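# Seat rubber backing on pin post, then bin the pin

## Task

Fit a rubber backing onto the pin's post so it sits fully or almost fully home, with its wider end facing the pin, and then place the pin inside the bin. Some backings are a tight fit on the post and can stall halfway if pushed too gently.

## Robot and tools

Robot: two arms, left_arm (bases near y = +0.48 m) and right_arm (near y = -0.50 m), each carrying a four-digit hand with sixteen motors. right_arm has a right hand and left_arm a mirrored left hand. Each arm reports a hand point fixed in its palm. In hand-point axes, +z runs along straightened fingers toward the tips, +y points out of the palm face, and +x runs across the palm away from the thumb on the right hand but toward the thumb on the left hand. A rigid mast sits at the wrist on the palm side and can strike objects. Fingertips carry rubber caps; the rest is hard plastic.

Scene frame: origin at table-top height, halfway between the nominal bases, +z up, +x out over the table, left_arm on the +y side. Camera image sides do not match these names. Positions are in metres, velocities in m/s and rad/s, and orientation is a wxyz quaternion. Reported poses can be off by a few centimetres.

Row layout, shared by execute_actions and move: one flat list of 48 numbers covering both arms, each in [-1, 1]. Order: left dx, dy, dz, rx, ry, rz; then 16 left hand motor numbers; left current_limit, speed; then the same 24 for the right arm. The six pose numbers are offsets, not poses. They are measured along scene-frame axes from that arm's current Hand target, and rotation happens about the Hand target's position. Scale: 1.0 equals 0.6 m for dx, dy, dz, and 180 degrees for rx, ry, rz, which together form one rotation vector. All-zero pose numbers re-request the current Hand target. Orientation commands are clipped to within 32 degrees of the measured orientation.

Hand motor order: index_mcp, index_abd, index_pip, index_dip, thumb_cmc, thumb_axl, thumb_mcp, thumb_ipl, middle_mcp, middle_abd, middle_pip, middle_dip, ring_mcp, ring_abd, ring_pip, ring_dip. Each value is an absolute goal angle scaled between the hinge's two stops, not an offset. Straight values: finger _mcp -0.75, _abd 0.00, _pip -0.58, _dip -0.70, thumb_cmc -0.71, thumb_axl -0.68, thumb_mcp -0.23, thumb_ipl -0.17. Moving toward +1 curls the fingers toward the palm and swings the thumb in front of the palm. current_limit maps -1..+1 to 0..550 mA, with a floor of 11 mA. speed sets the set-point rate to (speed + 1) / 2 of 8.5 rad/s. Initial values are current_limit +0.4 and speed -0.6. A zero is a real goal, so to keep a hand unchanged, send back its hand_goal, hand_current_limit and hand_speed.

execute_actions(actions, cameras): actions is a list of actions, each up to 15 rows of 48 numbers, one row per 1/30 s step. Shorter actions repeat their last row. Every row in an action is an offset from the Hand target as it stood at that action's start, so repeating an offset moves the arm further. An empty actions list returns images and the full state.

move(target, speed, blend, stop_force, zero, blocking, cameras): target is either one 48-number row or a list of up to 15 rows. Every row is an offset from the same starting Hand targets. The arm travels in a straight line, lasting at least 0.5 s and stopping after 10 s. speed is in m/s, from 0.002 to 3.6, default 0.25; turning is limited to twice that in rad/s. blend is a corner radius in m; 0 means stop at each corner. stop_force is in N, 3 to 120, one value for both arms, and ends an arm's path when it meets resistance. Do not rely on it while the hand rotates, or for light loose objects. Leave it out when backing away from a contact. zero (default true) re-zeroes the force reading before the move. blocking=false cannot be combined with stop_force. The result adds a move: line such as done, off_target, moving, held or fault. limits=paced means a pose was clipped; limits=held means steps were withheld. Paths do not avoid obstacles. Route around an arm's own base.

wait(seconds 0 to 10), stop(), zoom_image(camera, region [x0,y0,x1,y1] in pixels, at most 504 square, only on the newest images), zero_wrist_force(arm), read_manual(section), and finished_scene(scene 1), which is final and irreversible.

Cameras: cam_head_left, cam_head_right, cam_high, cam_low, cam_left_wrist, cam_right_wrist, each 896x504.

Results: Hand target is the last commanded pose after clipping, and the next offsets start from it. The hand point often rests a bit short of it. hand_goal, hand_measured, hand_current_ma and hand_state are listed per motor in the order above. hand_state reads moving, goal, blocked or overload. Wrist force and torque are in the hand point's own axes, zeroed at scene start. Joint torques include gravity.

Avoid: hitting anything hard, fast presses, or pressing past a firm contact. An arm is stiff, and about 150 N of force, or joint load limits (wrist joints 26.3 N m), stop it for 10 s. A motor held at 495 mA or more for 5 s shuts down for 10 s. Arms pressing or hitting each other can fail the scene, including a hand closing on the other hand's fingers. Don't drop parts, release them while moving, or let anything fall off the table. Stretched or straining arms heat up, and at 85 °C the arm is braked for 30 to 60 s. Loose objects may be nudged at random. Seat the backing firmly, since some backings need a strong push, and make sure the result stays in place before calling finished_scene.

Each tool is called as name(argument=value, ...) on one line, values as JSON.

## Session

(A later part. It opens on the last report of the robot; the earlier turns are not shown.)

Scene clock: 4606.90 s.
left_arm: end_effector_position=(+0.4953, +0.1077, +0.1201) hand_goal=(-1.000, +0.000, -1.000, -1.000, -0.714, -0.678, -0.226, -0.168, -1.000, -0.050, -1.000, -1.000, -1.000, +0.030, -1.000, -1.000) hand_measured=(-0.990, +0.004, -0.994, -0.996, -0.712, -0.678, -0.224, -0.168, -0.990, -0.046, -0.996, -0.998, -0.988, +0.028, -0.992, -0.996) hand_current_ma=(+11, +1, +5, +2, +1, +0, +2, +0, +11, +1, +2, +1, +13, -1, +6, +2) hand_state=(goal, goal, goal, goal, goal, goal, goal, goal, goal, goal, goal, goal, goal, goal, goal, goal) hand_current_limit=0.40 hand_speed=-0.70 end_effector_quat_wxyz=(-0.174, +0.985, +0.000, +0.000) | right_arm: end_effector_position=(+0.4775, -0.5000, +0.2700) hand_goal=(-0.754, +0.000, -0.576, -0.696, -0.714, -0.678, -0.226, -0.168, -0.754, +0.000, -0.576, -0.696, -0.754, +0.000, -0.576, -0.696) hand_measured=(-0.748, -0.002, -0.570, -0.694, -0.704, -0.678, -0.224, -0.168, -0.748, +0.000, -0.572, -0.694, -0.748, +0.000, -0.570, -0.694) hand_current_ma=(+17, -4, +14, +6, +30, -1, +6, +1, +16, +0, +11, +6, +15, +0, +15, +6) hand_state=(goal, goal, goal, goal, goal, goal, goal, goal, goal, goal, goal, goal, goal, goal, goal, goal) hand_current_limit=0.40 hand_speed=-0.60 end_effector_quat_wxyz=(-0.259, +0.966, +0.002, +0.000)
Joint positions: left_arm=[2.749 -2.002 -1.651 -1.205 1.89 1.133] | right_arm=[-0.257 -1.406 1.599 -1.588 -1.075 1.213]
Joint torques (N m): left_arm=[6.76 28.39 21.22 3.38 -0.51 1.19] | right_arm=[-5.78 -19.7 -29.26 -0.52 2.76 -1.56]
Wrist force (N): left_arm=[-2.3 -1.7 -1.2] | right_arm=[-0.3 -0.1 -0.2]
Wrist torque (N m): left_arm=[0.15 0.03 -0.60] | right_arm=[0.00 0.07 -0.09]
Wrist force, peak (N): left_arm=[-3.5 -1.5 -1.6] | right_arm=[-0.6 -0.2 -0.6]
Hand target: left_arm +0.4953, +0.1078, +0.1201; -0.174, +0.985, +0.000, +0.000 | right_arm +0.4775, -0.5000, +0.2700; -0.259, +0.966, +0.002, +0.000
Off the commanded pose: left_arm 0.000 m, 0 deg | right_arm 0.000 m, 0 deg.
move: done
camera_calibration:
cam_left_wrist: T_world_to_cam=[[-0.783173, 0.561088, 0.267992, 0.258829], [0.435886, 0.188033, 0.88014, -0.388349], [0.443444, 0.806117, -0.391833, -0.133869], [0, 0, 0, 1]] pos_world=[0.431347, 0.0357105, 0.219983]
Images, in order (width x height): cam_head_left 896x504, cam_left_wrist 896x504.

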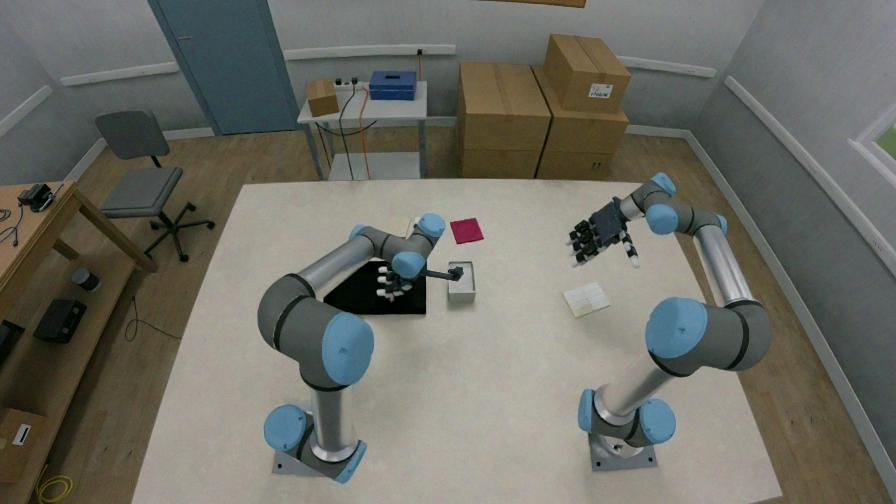

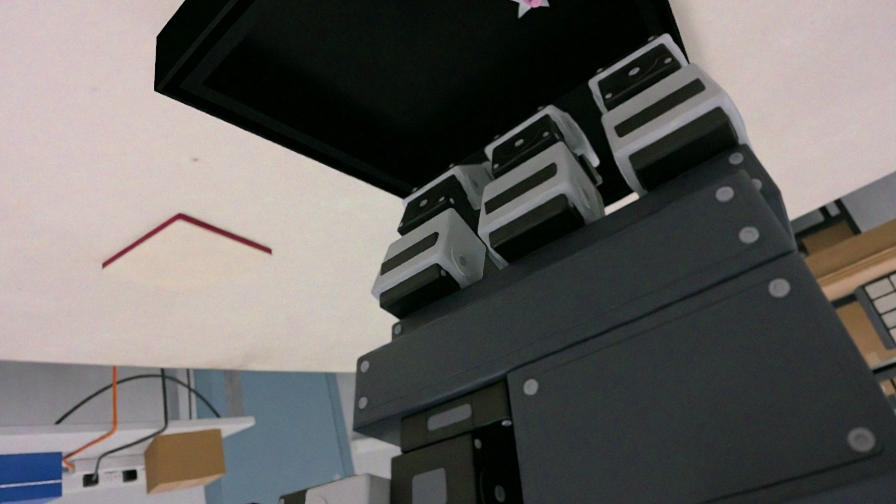

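move(target=[0,0,-0.1202,0,0,0,-1,0,-1,-1,-0.714,-0.678,-0.226,-0.168,-1,-0.07,-1,-1,-1,0.05,-1,-1,0.4,-0.7,0,0,0,0,0,0,-0.754,0,-0.576,-0.696,-0.714,-0.678,-0.226,-0.168,-0.754,0,-0.576,-0.696,-0.754,0,-0.576,-0.696,0.4,-0.6], cameras=["cam_left_wrist", "cam_high"], speed=0.08)

zoom_image(camera="cam_left_wrist", region=[400, 0, 600, 160])

Scene clock: 4629.80 s.
left_arm: end_effector_position=(+0.4953, +0.1078, +0.0479) hand_goal=(-1.000, +0.000, -1.000, -1.000, -0.714, -0.678, -0.226, -0.168, -1.000, -0.070, -1.000, -1.000, -1.000, +0.050, -1.000, -1.000) hand_measured=(-0.990, +0.004, -0.994, -0.996, -0.712, -0.678, -0.224, -0.168, -0.990, -0.066, -0.996, -0.998, -0.988, +0.048, -0.992, -0.996) hand_current_ma=(+11, +1, +5, +2, +1, +0, +2, +0, +11, +2, +2, +1, +13, -1, +6, +2) hand_state=(goal, goal, goal, goal, goal, goal, goal, goal, goal, goal, goal, goal, goal, goal, goal, goal) hand_current_limit=0.40 hand_speed=-0.70 end_effector_quat_wxyz=(-0.174, +0.985, +0.000, +0.000) | right_arm: end_effector_position=(+0.4775, -0.5000, +0.2700) hand_goal=(-0.754, +0.000, -0.576, -0.696, -0.714, -0.678, -0.226, -0.168, -0.754, +0.000, -0.576, -0.696, -0.754, +0.000, -0.576, -0.696) hand_measured=(-0.748, -0.002, -0.570, -0.694, -0.704, -0.678, -0.224, -0.168, -0.748, +0.000, -0.572, -0.694, -0.748, +0.000, -0.570, -0.694) hand_current_ma=(+17, -4, +14, +6, +30, -1, +6, +1, +16, +0, +11, +6, +15, +0, +15, +6) hand_state=(goal, goal, goal, goal, goal, goal, goal, goal, goal, goal, goal, goal, goal, goal, goal, goal) hand_current_limit=0.40 hand_speed=-0.60 end_effector_quat_wxyz=(-0.259, +0.966, +0.002, +0.000)
Joint positions: left_arm=[2.749 -2.097 -1.72 -1.041 1.89 1.133] | right_arm=[-0.257 -1.406 1.599 -1.588 -1.075 1.213]
Joint torques (N m): left_arm=[8.09 45.33 30.62 0.1 2.14 0.38] | right_arm=[-6.18 -20.09 -28.55 -0.37 2.57 -1.49]
Wrist force (N): left_arm=[-2.8 -1.6 -1.0] | right_arm=[-0.4 -0.1 -0.3]
Wrist torque (N m): left_arm=[0.14 0.11 -0.65] | right_arm=[0.02 0.08 -0.11]
Wrist force, peak (N): left_arm=[-2.2 -2.0 -2.1] | right_arm=[-0.6 0.1 -0.5]
Hand target: left_arm +0.4953, +0.1078, +0.0480; -0.174, +0.985, +0.000, +0.000 | right_arm +0.4775, -0.5000, +0.2700; -0.259, +0.966, +0.002, +0.000
Off the commanded pose: left_arm 0.000 m, 0 deg | right_arm 0.000 m, 0 deg.
move: done
camera_calibration:
cam_left_wrist: T_world_to_cam=[[-0.783233, 0.560881, 0.268251, 0.2782], [0.435996, 0.18791, 0.880112, -0.324753], [0.443231, 0.806289, -0.391719, -0.162131], [0, 0, 0, 1]] pos_world=[0.431347, 0.0357116, 0.147682]
Images, in order (width x height): cam_high 896x504, cam_left_wrist 896x504.

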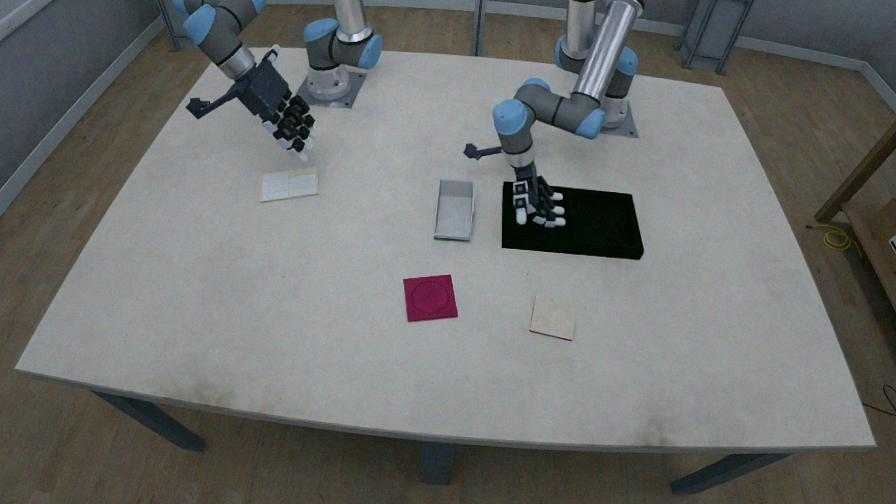

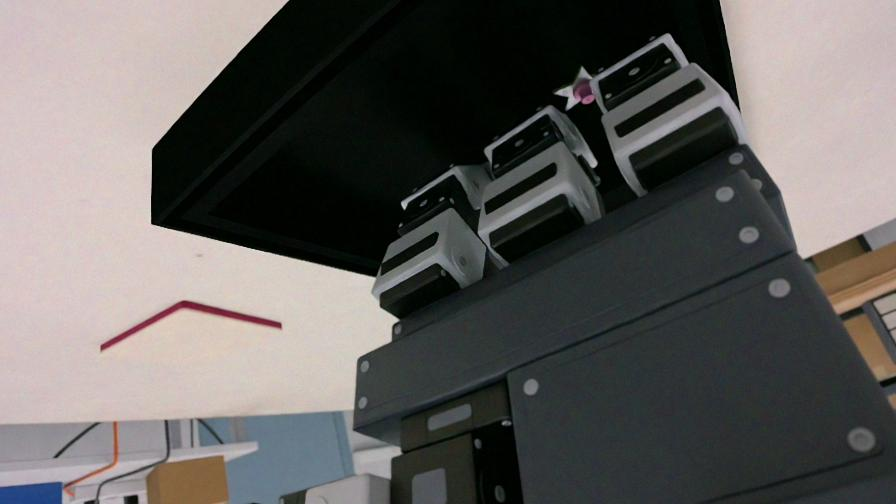

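Scaled by 2.520 from the camera's 896x504 image, which has a finer 1280x720 frame.

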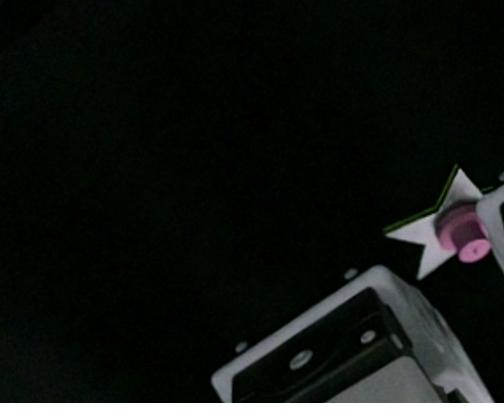

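move(target=[0.0003,0,-0.0212,0,0,0,-1,0,-1,-1,-0.714,-0.678,-0.226,-0.168,-1,-0.07,-1,-1,-1,0.05,-1,-1,0.4,-0.7,0,0,0,0,0,0,-0.754,0,-0.576,-0.696,-0.714,-0.678,-0.226,-0.168,-0.754,0,-0.576,-0.696,-0.754,0,-0.576,-0.696,0.4,-0.6], cameras=["cam_left_wrist"], speed=0.04)

zoom_image(camera="cam_left_wrist", region=[480, 0, 680, 160])

Scene clock: 4647.70 s.
left_arm: end_effector_position=(+0.4955, +0.1078, +0.0351) hand_goal=(-1.000, +0.000, -1.000, -1.000, -0.714, -0.678, -0.226, -0.168, -1.000, -0.070, -1.000, -1.000, -1.000, +0.050, -1.000, -1.000) hand_measured=(-0.990, +0.004, -0.994, -0.996, -0.712, -0.678, -0.224, -0.168, -0.990, -0.066, -0.996, -0.998, -0.988, +0.048, -0.992, -0.996) hand_current_ma=(+11, +1, +5, +2, +1, +0, +2, +0, +11, +2, +2, +1, +13, -1, +6, +2) hand_state=(goal, goal, goal, goal, goal, goal, goal, goal, goal, goal, goal, goal, goal, goal, goal, goal) hand_current_limit=0.40 hand_speed=-0.70 end_effector_quat_wxyz=(-0.174, +0.985, +0.000, +0.000) | right_arm: end_effector_position=(+0.4775, -0.5000, +0.2700) hand_goal=(-0.754, +0.000, -0.576, -0.696, -0.714, -0.678, -0.226, -0.168, -0.754, +0.000, -0.576, -0.696, -0.754, +0.000, -0.576, -0.696) hand_measured=(-0.748, -0.002, -0.570, -0.694, -0.704, -0.678, -0.224, -0.168, -0.748, +0.000, -0.572, -0.694, -0.748, +0.000, -0.570, -0.694) hand_current_ma=(+17, -4, +14, +6, +30, -1, +6, +1, +16, +0, +11, +6, +15, +0, +15, +6) hand_state=(goal, goal, goal, goal, goal, goal, goal, goal, goal, goal, goal, goal, goal, goal, goal, goal) hand_current_limit=0.40 hand_speed=-0.60 end_effector_quat_wxyz=(-0.259, +0.966, +0.002, +0.000)
Joint positions: left_arm=[2.749 -2.117 -1.728 -1.012 1.89 1.133] | right_arm=[-0.257 -1.406 1.599 -1.588 -1.075 1.213]
Joint torques (N m): left_arm=[8.4 48.27 14.58 -0.7 -0.93 1.67] | right_arm=[-5.73 -19.62 -29.28 -0.62 2.48 -1.55]
Wrist force (N): left_arm=[-2.7 -1.8 -1.3] | right_arm=[-0.1 0.1 -0.3]
Wrist torque (N m): left_arm=[0.15 0.08 -0.64] | right_arm=[0.04 0.03 -0.06]
Wrist force, peak (N): left_arm=[-2.7 -1.8 -1.3] | right_arm=[-0.6 -0.1 -0.5]
Hand target: left_arm +0.4955, +0.1078, +0.0352; -0.174, +0.985, +0.000, +0.000 | right_arm +0.4775, -0.5000, +0.2700; -0.259, +0.966, +0.002, +0.000
Off the commanded pose: left_arm 0.000 m, 0 deg | right_arm 0.000 m, 0 deg.
move: done
camera_calibration:
cam_left_wrist: T_world_to_cam=[[-0.78322, 0.560969, 0.268106, 0.281879], [0.435903, 0.18795, 0.88015, -0.313585], [0.443346, 0.806219, -0.391734, -0.167322], [0, 0, 0, 1]] pos_world=[0.431648, 0.0357112, 0.134882]
Images, in order (width x height): cam_left_wrist 896x504.

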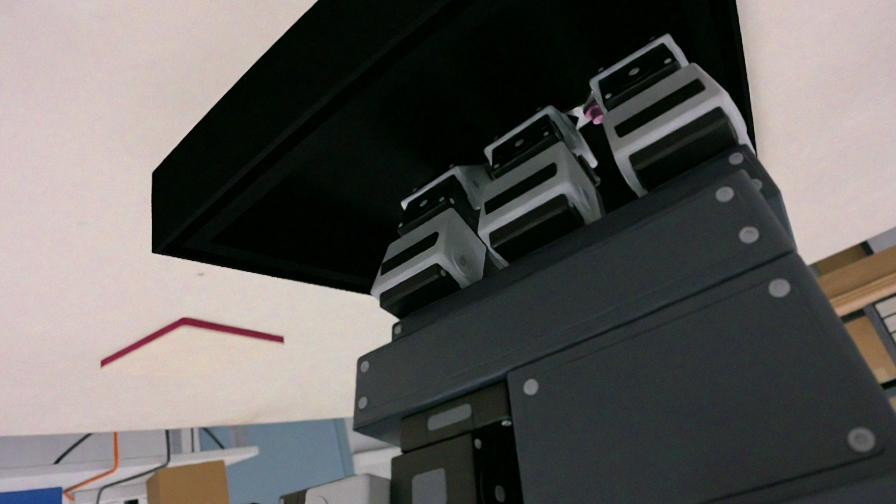

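Scaled by 2.520 from the camera's 896x504 image, which has a finer 1280x720 frame.

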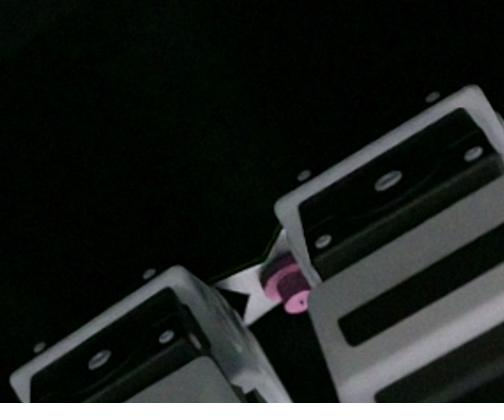

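move(target=[0,0,0,0,0,0,-1,0,-1,-1,-0.714,-0.678,-0.226,-0.168,-1,0.16,-1,-1,-1,-0.16,-1,-1,0.4,-0.97,0,0,0,0,0,0,-0.754,0,-0.576,-0.696,-0.714,-0.678,-0.226,-0.168,-0.754,0,-0.576,-0.696,-0.754,0,-0.576,-0.696,0.4,-0.6], cameras=[], speed=0.04)

wait(seconds=1.5, cameras=["cam_left_wrist"])

zoom_image(camera="cam_left_wrist", region=[480, 0, 680, 160])

Scene clock: 4659.00 s.
left_arm: end_effector_position=(+0.4955, +0.1078, +0.0352) hand_goal=(-1.000, +0.000, -1.000, -1.000, -0.714, -0.678, -0.226, -0.168, -1.000, +0.160, -1.000, -1.000, -1.000, -0.160, -1.000, -1.000) hand_measured=(-0.990, +0.004, -0.994, -0.996, -0.712, -0.678, -0.224, -0.168, -0.990, +0.050, -0.996, -0.998, -0.988, -0.074, -0.992, -0.996) hand_current_ma=(+11, +1, +5, +2, +1, +0, +2, +0, +11, -39, +2, +1, +13, +32, +6, +2) hand_state=(goal, goal, goal, goal, goal, goal, goal, goal, goal, moving, goal, goal, goal, moving, goal, goal) hand_current_limit=0.40 hand_speed=-0.97 end_effector_quat_wxyz=(-0.174, +0.985, +0.000, +0.000) | right_arm: end_effector_position=(+0.4775, -0.5000, +0.2700) hand_goal=(-0.754, +0.000, -0.576, -0.696, -0.714, -0.678, -0.226, -0.168, -0.754, +0.000, -0.576, -0.696, -0.754, +0.000, -0.576, -0.696) hand_measured=(-0.748, -0.002, -0.570, -0.694, -0.704, -0.678, -0.224, -0.168, -0.748, +0.000, -0.572, -0.694, -0.748, +0.000, -0.570, -0.694) hand_current_ma=(+17, -4, +14, +6, +30, -1, +6, +1, +16, +0, +11, +6, +15, +0, +15, +6) hand_state=(goal, goal, goal, goal, goal, goal, goal, goal, goal, goal, goal, goal, goal, goal, goal, goal) hand_current_limit=0.40 hand_speed=-0.60 end_effector_quat_wxyz=(-0.259, +0.966, +0.002, +0.000)
Joint positions: left_arm=[2.749 -2.117 -1.728 -1.013 1.89 1.133] | right_arm=[-0.257 -1.406 1.599 -1.588 -1.075 1.213]
Joint torques (N m): left_arm=[5.64 49.59 30.55 -0.57 3.04 1.39] | right_arm=[-5.69 -20.49 -28.43 -0.38 2.53 -1.55]
Wrist force (N): left_arm=[-2.6 -1.4 -0.8] | right_arm=[-0.4 0.2 -0.3]
Wrist torque (N m): left_arm=[0.15 0.08 -0.65] | right_arm=[0.05 0.07 -0.09]
Wrist force, peak (N): left_arm=[-2.8 -1.9 -1.3] | right_arm=[-0.7 0.3 -0.3]
Hand target: left_arm +0.4955, +0.1078, +0.0352; -0.174, +0.985, +0.000, +0.000 | right_arm +0.4775, -0.5000, +0.2700; -0.259, +0.966, +0.002, +0.000
Off the commanded pose: left_arm 0.000 m, 0 deg | right_arm 0.000 m, 0 deg.
move: done
No camera images: "cameras" was empty.

Scene clock: 4660.50 s.
left_arm: end_effector_position=(+0.4955, +0.1078, +0.0352) hand_goal=(-1.000, +0.000, -1.000, -1.000, -0.714, -0.678, -0.226, -0.168, -1.000, +0.160, -1.000, -1.000, -1.000, -0.160, -1.000, -1.000) hand_measured=(-0.990, +0.004, -0.994, -0.996, -0.712, -0.678, -0.224, -0.168, -0.990, +0.056, -0.996, -0.998, -0.988, -0.082, -0.992, -0.996) hand_current_ma=(+11, +1, +5, +2, +1, +0, +2, +0, +11, -237, +2, +1, +13, +153, +6, +2) hand_state=(goal, goal, goal, goal, goal, goal, goal, goal, goal, blocked, goal, goal, goal, blocked, goal, goal) hand_current_limit=0.40 hand_speed=-0.97 end_effector_quat_wxyz=(-0.174, +0.985, +0.000, +0.000) | right_arm: end_effector_position=(+0.4775, -0.5000, +0.2700) hand_goal=(-0.754, +0.000, -0.576, -0.696, -0.714, -0.678, -0.226, -0.168, -0.754, +0.000, -0.576, -0.696, -0.754, +0.000, -0.576, -0.696) hand_measured=(-0.748, -0.002, -0.570, -0.694, -0.704, -0.678, -0.224, -0.168, -0.748, +0.000, -0.572, -0.694, -0.748, +0.000, -0.570, -0.694) hand_current_ma=(+17, -4, +14, +6, +30, -1, +6, +1, +16, +0, +11, +6, +15, +0, +15, +6) hand_state=(goal, goal, goal, goal, goal, goal, goal, goal, goal, goal, goal, goal, goal, goal, goal, goal) hand_current_limit=0.40 hand_speed=-0.60 end_effector_quat_wxyz=(-0.259, +0.966, +0.002, +0.000)
Joint positions: left_arm=[2.749 -2.117 -1.728 -1.013 1.89 1.133] | right_arm=[-0.257 -1.406 1.599 -1.588 -1.075 1.213]
Joint torques (N m): left_arm=[3.95 48.64 30.32 -0.74 2.9 1.07] | right_arm=[-6.38 -20.76 -28.55 -0.58 2.48 -1.7]
Wrist force (N): left_arm=[-2.7 -1.5 -0.9] | right_arm=[-0.4 0.1 -0.4]
Wrist torque (N m): left_arm=[0.16 0.09 -0.65] | right_arm=[0.04 0.08 -0.10]
Wrist force, peak (N): left_arm=[-3.0 -1.8 -1.1] | right_arm=[-0.4 0.2 -0.6]
Hand target: left_arm +0.4955, +0.1078, +0.0352; -0.174, +0.985, +0.000, +0.000 | right_arm +0.4775, -0.5000, +0.2700; -0.259, +0.966, +0.002, +0.000
Off the commanded pose: left_arm 0.000 m, 0 deg | right_arm 0.000 m, 0 deg.
wait: 1.50 s; at rest by 0.17 s
camera_calibration:
cam_left_wrist: T_world_to_cam=[[-0.783254, 0.560954, 0.268037, 0.281851], [0.435842, 0.187994, 0.880171, -0.313739], [0.443345, 0.806219, -0.391734, -0.167244], [0, 0, 0, 1]] pos_world=[0.431648, 0.0357111, 0.135082]
Images, in order (width x height): cam_left_wrist 896x504.

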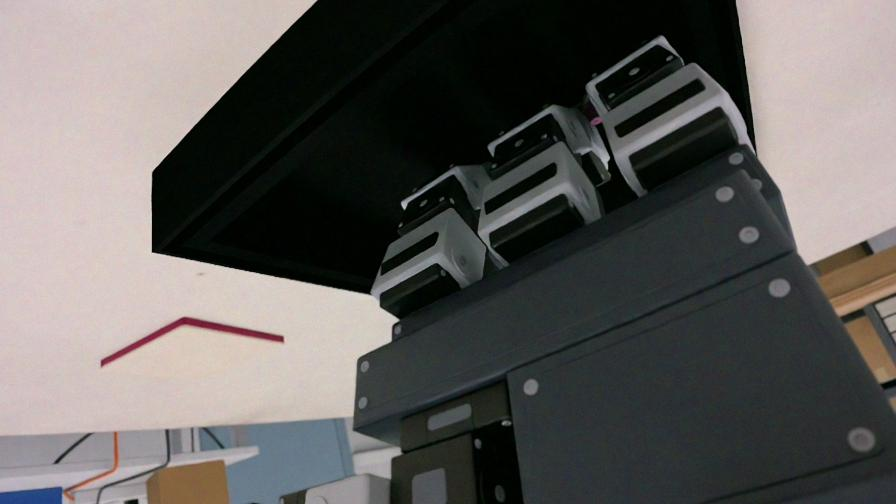

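Scaled by 2.520 from the camera's 896x504 image, which has a finer 1280x720 frame.

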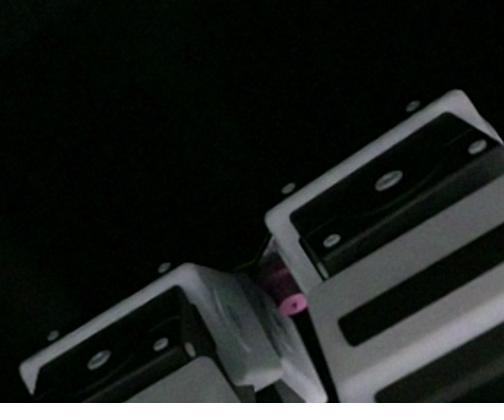

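move(target=[0,0,0.1,0,0,0,-1,0,-1,-1,-0.714,-0.678,-0.226,-0.168,-1,0.16,-1,-1,-1,-0.16,-1,-1,0.4,-0.97,0,0,0,0,0,0,-0.754,0,-0.576,-0.696,-0.714,-0.678,-0.226,-0.168,-0.754,0,-0.576,-0.696,-0.754,0,-0.576,-0.696,0.4,-0.6], cameras=["cam_left_wrist", "cam_high"], speed=0.04)

zoom_image(camera="cam_left_wrist", region=[480, 0, 680, 160])

zoom_image(camera="cam_high", region=[460, 140, 640, 270])

Scene clock: 4676.37 s.
left_arm: end_effector_position=(+0.4956, +0.1077, +0.0955) hand_goal=(-1.000, +0.000, -1.000, -1.000, -0.714, -0.678, -0.226, -0.168, -1.000, +0.160, -1.000, -1.000, -1.000, -0.160, -1.000, -1.000) hand_measured=(-0.990, +0.004, -0.994, -0.996, -0.712, -0.678, -0.224, -0.168, -0.990, +0.056, -0.996, -0.998, -0.988, -0.082, -0.992, -0.996) hand_current_ma=(+11, +1, +5, +2, +1, +0, +2, +0, +11, -237, +2, +1, +13, +153, +6, +2) hand_state=(goal, goal, goal, goal, goal, goal, goal, goal, goal, blocked, goal, goal, goal, blocked, goal, goal) hand_current_limit=0.40 hand_speed=-0.97 end_effector_quat_wxyz=(-0.174, +0.985, +0.000, +0.001) end_effector_velocity=(+0.000, +0.000, -0.002) end_effector_angular_velocity=(-0.001, -0.001, +0.000) | right_arm: end_effector_position=(+0.4775, -0.5000, +0.2700) hand_goal=(-0.754, +0.000, -0.576, -0.696, -0.714, -0.678, -0.226, -0.168, -0.754, +0.000, -0.576, -0.696, -0.754, +0.000, -0.576, -0.696) hand_measured=(-0.748, -0.002, -0.570, -0.694, -0.704, -0.678, -0.224, -0.168, -0.748, +0.000, -0.572, -0.694, -0.748, +0.000, -0.570, -0.694) hand_current_ma=(+17, -4, +14, +6, +30, -1, +6, +1, +16, +0, +11, +6, +15, +0, +15, +6) hand_state=(goal, goal, goal, goal, goal, goal, goal, goal, goal, goal, goal, goal, goal, goal, goal, goal) hand_current_limit=0.40 hand_speed=-0.60 end_effector_quat_wxyz=(-0.259, +0.966, +0.002, +0.000)
Joint positions: left_arm=[2.749 -2.032 -1.677 -1.148 1.89 1.133] | right_arm=[-0.257 -1.406 1.599 -1.588 -1.075 1.213]
Joint velocities: left_arm=[0 -0.002 -0.002 0.005 0 0] | right_arm=[within noise]
Joint torques (N m): left_arm=[1.09 28.99 4.83 4.07 2.21 1.4] | right_arm=[-6.36 -21.16 -27.92 -0.47 2.31 -1.42]
Wrist force (N): left_arm=[-2.5 -1.8 -1.1] | right_arm=[-0.1 0.1 -0.2]
Wrist torque (N m): left_arm=[0.12 0.06 -0.63] | right_arm=[0.03 0.04 -0.07]
Wrist force, peak (N): left_arm=[-2.9 -1.7 -1.2] | right_arm=[-0.5 0.2 -0.5]
Hand target: left_arm +0.4955, +0.1078, +0.0952; -0.174, +0.985, +0.000, +0.000 | right_arm +0.4775, -0.5000, +0.2700; -0.259, +0.966, +0.002, +0.000
Off the commanded pose: left_arm 0.000 m, 0 deg | right_arm 0.000 m, 0 deg.
move: done
camera_calibration:
cam_left_wrist: T_world_to_cam=[[-0.783325, 0.561004, 0.267724, 0.26594], [0.435599, 0.188143, 0.880259, -0.366669], [0.443459, 0.806149, -0.39175, -0.143668], [0, 0, 0, 1]] pos_world=[0.431749, 0.0356102, 0.195283]
Images, in order (width x height): cam_high 896x504, cam_left_wrist 896x504.

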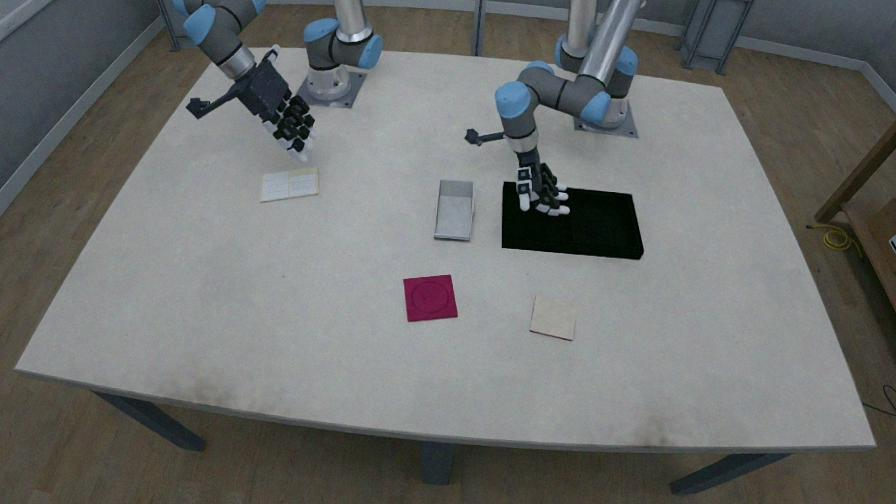

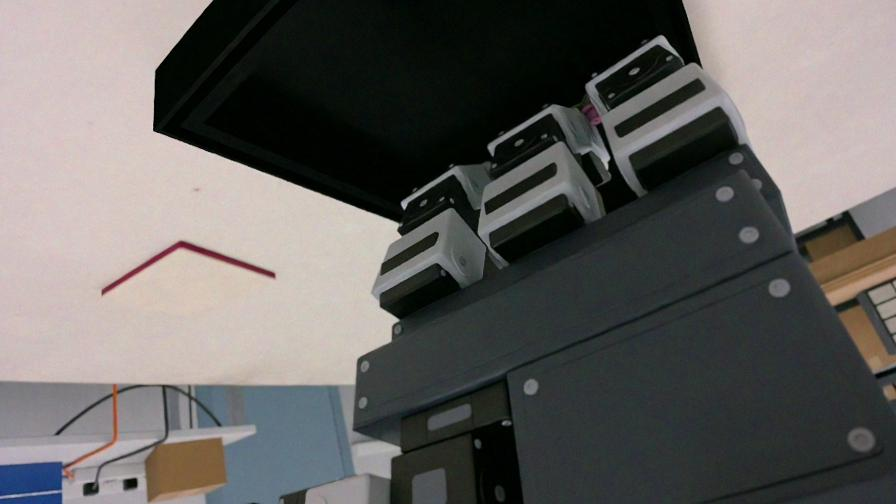

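Scaled by 2.520 from the camera's 896x504 image, which has a finer 1280x720 frame.

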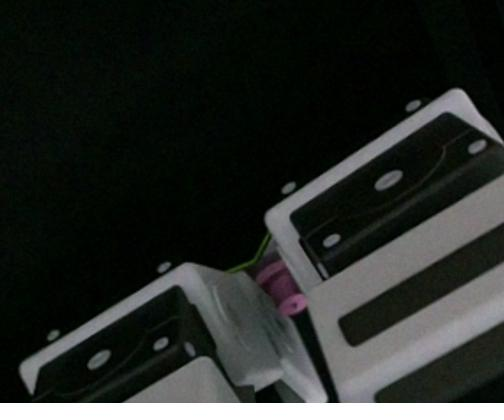

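Scaled by 2.800 from the camera's 896x504 image, which has a finer 1280x720 frame.

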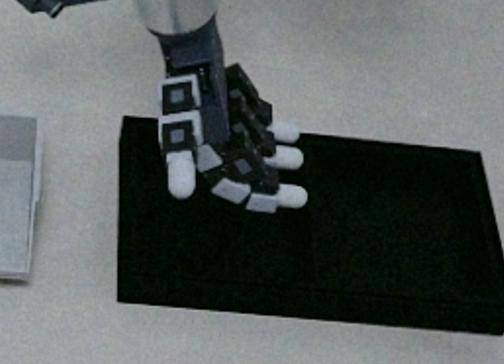

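zoom_image(camera="cam_high", region=[400, 150, 520, 270])

Scaled by 4.200 from the camera's 896x504 image, which has a finer 1280x720 frame.

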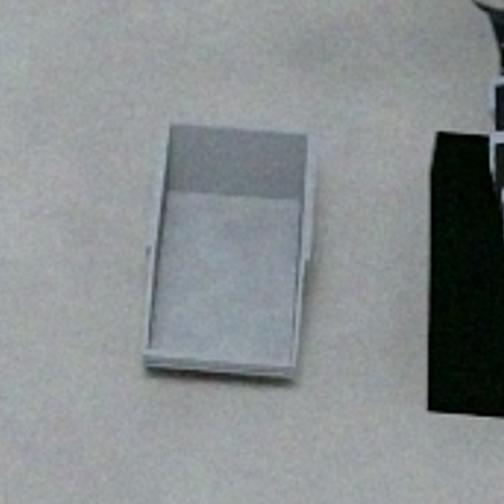

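move(target=[[0,0,0.2413,0,0,0,-1,0,-1,-1,-0.714,-0.678,-0.226,-0.168,-1,0.16,-1,-1,-1,-0.16,-1,-1,0.4,-0.97,0,0,0,0,0,0,-0.754,0,-0.576,-0.696,-0.714,-0.678,-0.226,-0.168,-0.754,0,-0.576,-0.696,-0.754,0,-0.576,-0.696,0.4,-0.6]], cameras=[], speed=0.08)

move(target=[0,0,0,0,0,0,0.959,0,0.299,-0.623,-0.714,-0.678,-0.226,-0.168,-1,0.16,-1,-1,-1,-0.16,-1,-1,0.4,-0.88,0,0,0,0,0,0,-0.754,0,-0.576,-0.696,-0.714,-0.678,-0.226,-0.168,-0.754,0,-0.576,-0.696,-0.754,0,-0.576,-0.696,0.4,-0.6], cameras=["cam_left_wrist", "cam_high"], speed=0.08)

zoom_image(camera="cam_left_wrist", region=[480, 0, 680, 160])

Scene clock: 4715.17 s.
left_arm: end_effector_position=(+0.4955, +0.1077, +0.2401) hand_goal=(-1.000, +0.000, -1.000, -1.000, -0.714, -0.678, -0.226, -0.168, -1.000, +0.160, -1.000, -1.000, -1.000, -0.160, -1.000, -1.000) hand_measured=(-0.990, +0.004, -0.994, -0.996, -0.712, -0.678, -0.224, -0.168, -0.990, +0.056, -0.996, -0.998, -0.988, -0.082, -0.992, -0.996) hand_current_ma=(+11, +1, +5, +2, +1, +0, +2, +0, +11, -237, +2, +1, +13, +153, +5, +2) hand_state=(goal, goal, goal, goal, goal, goal, goal, goal, goal, blocked, goal, goal, goal, blocked, goal, goal) hand_current_limit=0.40 hand_speed=-0.97 end_effector_quat_wxyz=(-0.174, +0.985, +0.000, +0.001) | right_arm: end_effector_position=(+0.4775, -0.5000, +0.2700) hand_goal=(-0.754, +0.000, -0.576, -0.696, -0.714, -0.678, -0.226, -0.168, -0.754, +0.000, -0.576, -0.696, -0.754, +0.000, -0.576, -0.696) hand_measured=(-0.748, -0.002, -0.570, -0.694, -0.704, -0.678, -0.224, -0.168, -0.748, +0.000, -0.572, -0.694, -0.748, +0.000, -0.570, -0.694) hand_current_ma=(+17, -4, +14, +6, +30, -1, +6, +1, +16, +0, +11, +6, +15, +0, +15, +6) hand_state=(goal, goal, goal, goal, goal, goal, goal, goal, goal, goal, goal, goal, goal, goal, goal, goal) hand_current_limit=0.40 hand_speed=-0.60 end_effector_quat_wxyz=(-0.259, +0.966, +0.002, +0.000)
Joint positions: left_arm=[2.749 -1.9 -1.467 -1.49 1.89 1.133] | right_arm=[-0.257 -1.406 1.599 -1.588 -1.075 1.213]
Joint torques (N m): left_arm=[2.15 25.98 9.16 3.45 -0.75 -0.53] | right_arm=[-5.67 -20.52 -27.35 -0.62 2.28 -1.56]
Wrist force (N): left_arm=[-2.5 -1.5 -1.2] | right_arm=[-0.5 -0.1 -0.5]
Wrist torque (N m): left_arm=[0.16 0.05 -0.63] | right_arm=[0.02 0.10 -0.11]
Wrist force, peak (N): left_arm=[-2.8 -1.9 -1.5] | right_arm=[-0.5 0.2 -0.5]
Hand target: left_arm +0.4955, +0.1078, +0.2400; -0.174, +0.985, +0.000, +0.000 | right_arm +0.4775, -0.5000, +0.2700; -0.259, +0.966, +0.002, +0.000
Off the commanded pose: left_arm 0.000 m, 0 deg | right_arm 0.000 m, 0 deg.
move: done
No camera images: "cameras" was empty.

Scene clock: 4720.17 s.
left_arm: end_effector_position=(+0.4955, +0.1078, +0.2400) hand_goal=(+0.958, +0.000, +0.298, -0.624, -0.714, -0.678, -0.226, -0.168, -1.000, +0.160, -1.000, -1.000, -1.000, -0.160, -1.000, -1.000) hand_measured=(+0.938, +0.004, +0.294, -0.626, -0.712, -0.678, -0.224, -0.168, -0.990, +0.056, -0.996, -0.998, -0.988, -0.082, -0.992, -0.996) hand_current_ma=(-27, +1, -3, -1, +1, +0, +2, +0, +11, -237, +2, +1, +13, +153, +5, +2) hand_state=(moving, goal, goal, goal, goal, goal, goal, goal, goal, blocked, goal, goal, goal, blocked, goal, goal) hand_current_limit=0.40 hand_speed=-0.88 end_effector_quat_wxyz=(-0.174, +0.985, +0.000, +0.000) | right_arm: end_effector_position=(+0.4775, -0.5000, +0.2700) hand_goal=(-0.754, +0.000, -0.576, -0.696, -0.714, -0.678, -0.226, -0.168, -0.754, +0.000, -0.576, -0.696, -0.754, +0.000, -0.576, -0.696) hand_measured=(-0.748, -0.002, -0.570, -0.694, -0.704, -0.678, -0.224, -0.168, -0.748, +0.000, -0.572, -0.694, -0.748, +0.000, -0.570, -0.694) hand_current_ma=(+17, -4, +14, +6, +30, -1, +6, +1, +16, +0, +11, +6, +15, +0, +15, +6) hand_state=(goal, goal, goal, goal, goal, goal, goal, goal, goal, goal, goal, goal, goal, goal, goal, goal) hand_current_limit=0.40 hand_speed=-0.60 end_effector_quat_wxyz=(-0.259, +0.966, +0.002, +0.000)
Joint positions: left_arm=[2.749 -1.901 -1.467 -1.49 1.89 1.133] | right_arm=[-0.257 -1.406 1.599 -1.588 -1.075 1.213]
Joint torques (N m): left_arm=[-1.04 25.91 7.58 0.45 -0.79 -1.65] | right_arm=[-6.18 -21.66 -26.17 -0.48 2.16 -1.55]
Wrist force (N): left_arm=[-2.5 -1.5 -0.9] | right_arm=[-0.6 0.1 -0.2]
Wrist torque (N m): left_arm=[0.24 0.06 -0.63] | right_arm=[0.03 0.09 -0.11]
Wrist force, peak (N): left_arm=[-2.8 -1.8 -1.0] | right_arm=[-0.6 -0.1 -0.5]
Hand target: left_arm +0.4955, +0.1078, +0.2400; -0.174, +0.985, +0.000, +0.000 | right_arm +0.4775, -0.5000, +0.2700; -0.259, +0.966, +0.002, +0.000
Off the commanded pose: left_arm 0.000 m, 0 deg | right_arm 0.000 m, 0 deg.
move: moving (left_arm; no rest 5 s after the path's end)
camera_calibration:
cam_left_wrist: T_world_to_cam=[[-0.783254, 0.560954, 0.268037, 0.226957], [0.435842, 0.187994, 0.880171, -0.493998], [0.443345, 0.806219, -0.391734, -0.0870166], [0, 0, 0, 1]] pos_world=[0.431648, 0.0357111, 0.339882]
Images, in order (width x height): cam_high 896x504, cam_left_wrist 896x504.

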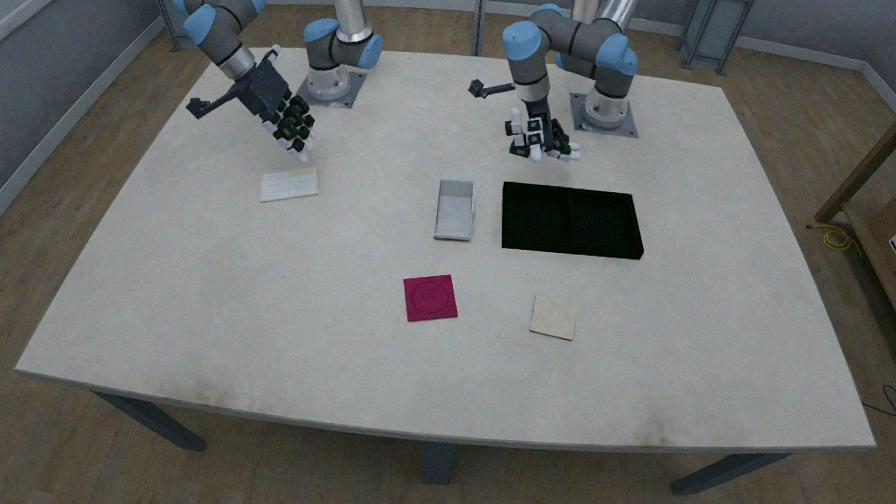

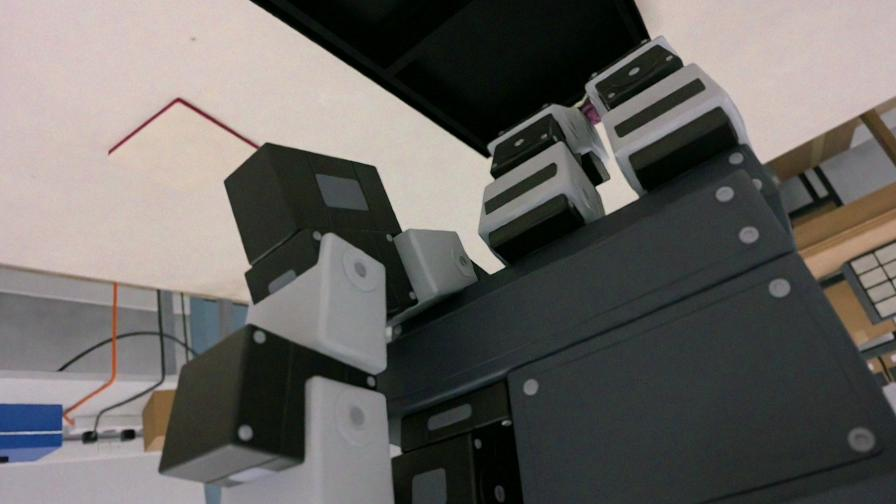

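Scaled by 2.520 from the camera's 896x504 image, which has a finer 1280x720 frame.

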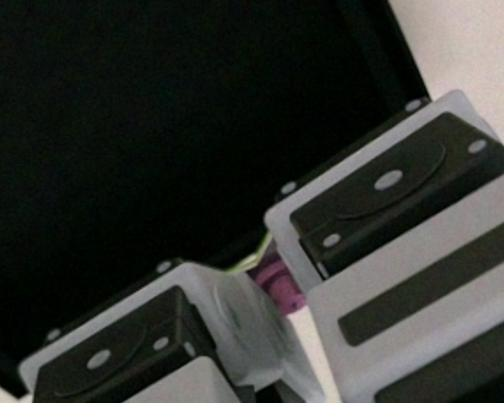

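move(target=[[0.12,-0.06,-0.06,0,0,0.25,0.959,0,0.299,-0.623,-0.714,-0.678,-0.226,-0.168,-1,0.16,-1,-1,-1,-0.16,-1,-1,0.4,-0.88,0,0,0,0,0,0,-0.754,0,-0.576,-0.696,-0.714,-0.678,-0.226,-0.168,-0.754,0,-0.576,-0.696,-0.754,0,-0.576,-0.696,0.4,-0.6],[0.2452,-0.1222,-0.0667,0,0,0.5,0.959,0,0.299,-0.623,-0.714,-0.678,-0.226,-0.168,-1,0.16,-1,-1,-1,-0.16,-1,-1,0.4,-0.88,0,0,0,0,0,0,-0.754,0,-0.576,-0.696,-0.714,-0.678,-0.226,-0.168,-0.754,0,-0.576,-0.696,-0.754,0,-0.576,-0.696,0.4,-0.6]], cameras=["cam_left_wrist", "cam_high", "cam_head_left"], speed=0.15, blend=0.03)

zoom_image(camera="cam_left_wrist", region=[480, 0, 680, 160])

Scene clock: 4748.23 s.
left_arm: end_effector_position=(+0.6426, +0.0345, +0.2000) hand_goal=(+0.958, +0.000, +0.298, -0.624, -0.714, -0.678, -0.226, -0.168, -1.000, +0.160, -1.000, -1.000, -1.000, -0.160, -1.000, -1.000) hand_measured=(+0.940, +0.004, +0.294, -0.626, -0.712, -0.678, -0.224, -0.168, -0.990, +0.056, -0.996, -0.998, -0.988, -0.082, -0.992, -0.996) hand_current_ma=(-25, +1, -3, -1, +1, +0, +2, +0, +11, -237, +2, +1, +13, +153, +5, +2) hand_state=(goal, goal, goal, goal, goal, goal, goal, goal, goal, blocked, goal, goal, goal, blocked, goal, goal) hand_current_limit=0.40 hand_speed=-0.88 end_effector_quat_wxyz=(-0.123, +0.697, +0.696, -0.123) | right_arm: end_effector_position=(+0.4775, -0.5000, +0.2700) hand_goal=(-0.754, +0.000, -0.576, -0.696, -0.714, -0.678, -0.226, -0.168, -0.754, +0.000, -0.576, -0.696, -0.754, +0.000, -0.576, -0.696) hand_measured=(-0.748, -0.002, -0.570, -0.694, -0.704, -0.678, -0.224, -0.168, -0.748, +0.000, -0.572, -0.694, -0.748, +0.000, -0.570, -0.694) hand_current_ma=(+17, -4, +14, +6, +30, -1, +6, +1, +16, +0, +11, +6, +15, +0, +15, +6) hand_state=(goal, goal, goal, goal, goal, goal, goal, goal, goal, goal, goal, goal, goal, goal, goal, goal) hand_current_limit=0.40 hand_speed=-0.60 end_effector_quat_wxyz=(-0.259, +0.966, +0.002, +0.000)
Joint positions: left_arm=[2.723 -2.459 -0.623 -1.949 1.425 -0.417] | right_arm=[-0.257 -1.406 1.599 -1.588 -1.075 1.213]
Joint torques (N m): left_arm=[2.67 61.73 10.8 4.01 2.06 -0.94] | right_arm=[-5.49 -21.64 -26.54 -0.62 1.9 -1.58]
Wrist force (N): left_arm=[-2.6 -1.8 -0.8] | right_arm=[0.0 0.1 -0.3]
Wrist torque (N m): left_arm=[0.20 0.08 -0.64] | right_arm=[0.04 0.03 -0.06]
Wrist force, peak (N): left_arm=[-2.9 -2.0 -1.1] | right_arm=[-0.7 0.3 -0.3]
Hand target: left_arm +0.6426, +0.0344, +0.2000; -0.123, +0.697, +0.696, -0.123 | right_arm +0.4775, -0.5000, +0.2700; -0.259, +0.966, +0.002, +0.000
Off the commanded pose: left_arm 0.000 m, 0 deg | right_arm 0.000 m, 0 deg.
move: done
camera_calibration:
cam_left_wrist: T_world_to_cam=[[-0.561032, -0.783148, 0.268184, 0.2975], [-0.18778, 0.435931, 0.880172, -0.116815], [-0.806214, 0.443445, -0.391631, 0.706656], [0, 0, 0, 1]] pos_world=[0.714688, -0.0294531, 0.299781]
Images, in order (width x height): cam_head_left 896x504, cam_high 896x504, cam_left_wrist 896x504.

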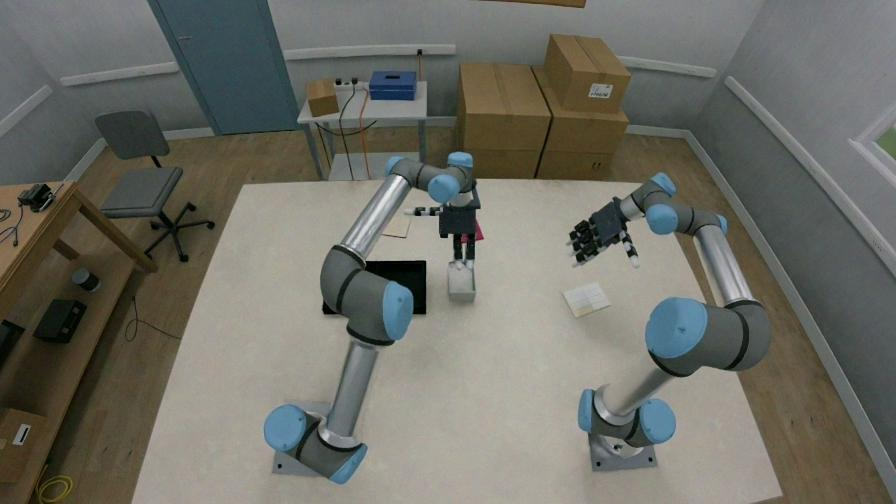

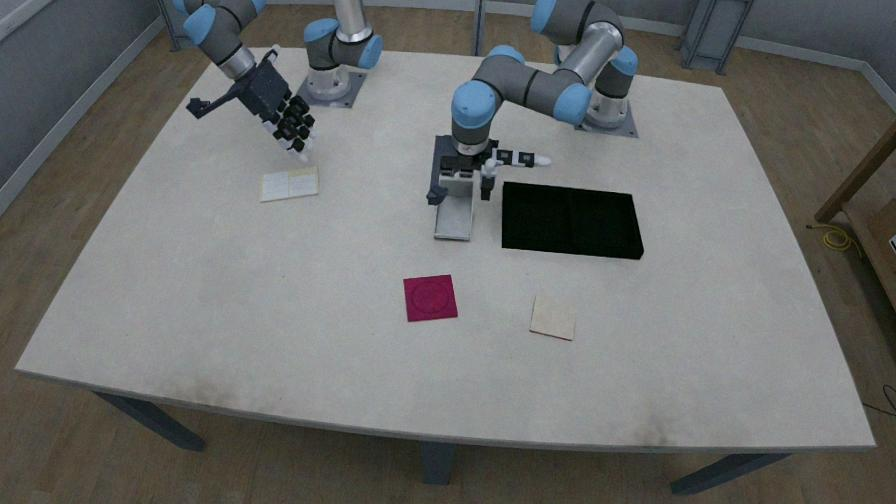

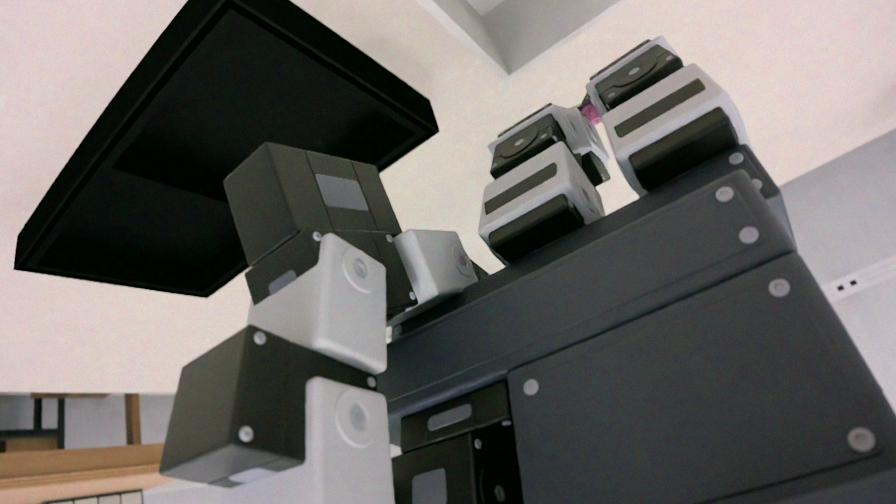

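Scaled by 2.520 from the camera's 896x504 image, which has a finer 1280x720 frame.

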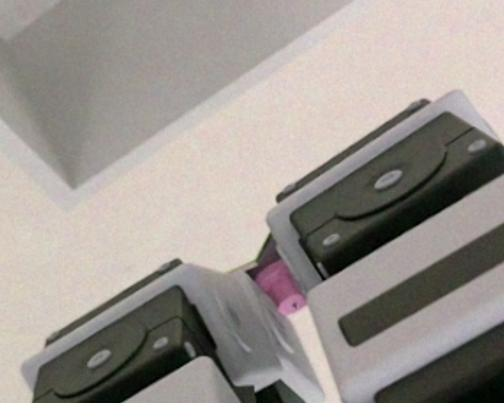

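zoom_image(camera="cam_head_left", region=[400, 180, 520, 320])

zoom_image(camera="cam_left_wrist", region=[380, 0, 700, 200])

Scaled by 3.600 from the camera's 896x504 image, which has a finer 1280x720 frame.

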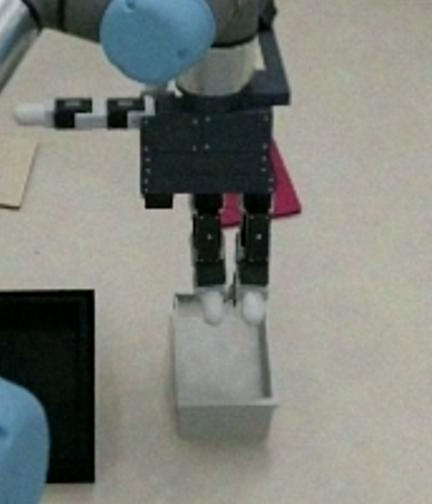

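Scaled by 1.575 from the camera's 896x504 image, which has a finer 1280x720 frame.

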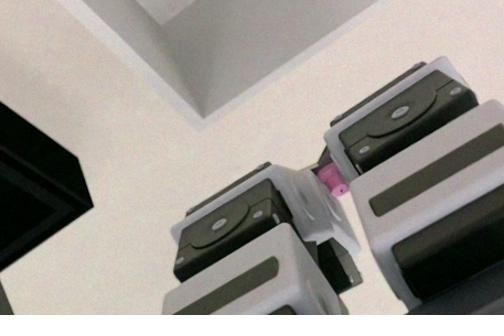

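zoom_image(camera="cam_head_left", region=[435, 240, 490, 310])

zoom_image(camera="cam_head_right", region=[440, 240, 500, 310])

Scaled by 7.200 from the camera's 896x504 image, which has a finer 1280x720 frame.

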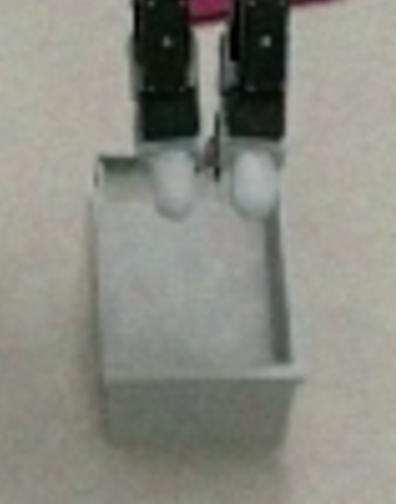

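This scene's latest camera images include none from cam_head_right. They are from: cam_head_left, cam_high, cam_left_wrist. cam_head_right's image comes with the result of a call that names it in "cameras".


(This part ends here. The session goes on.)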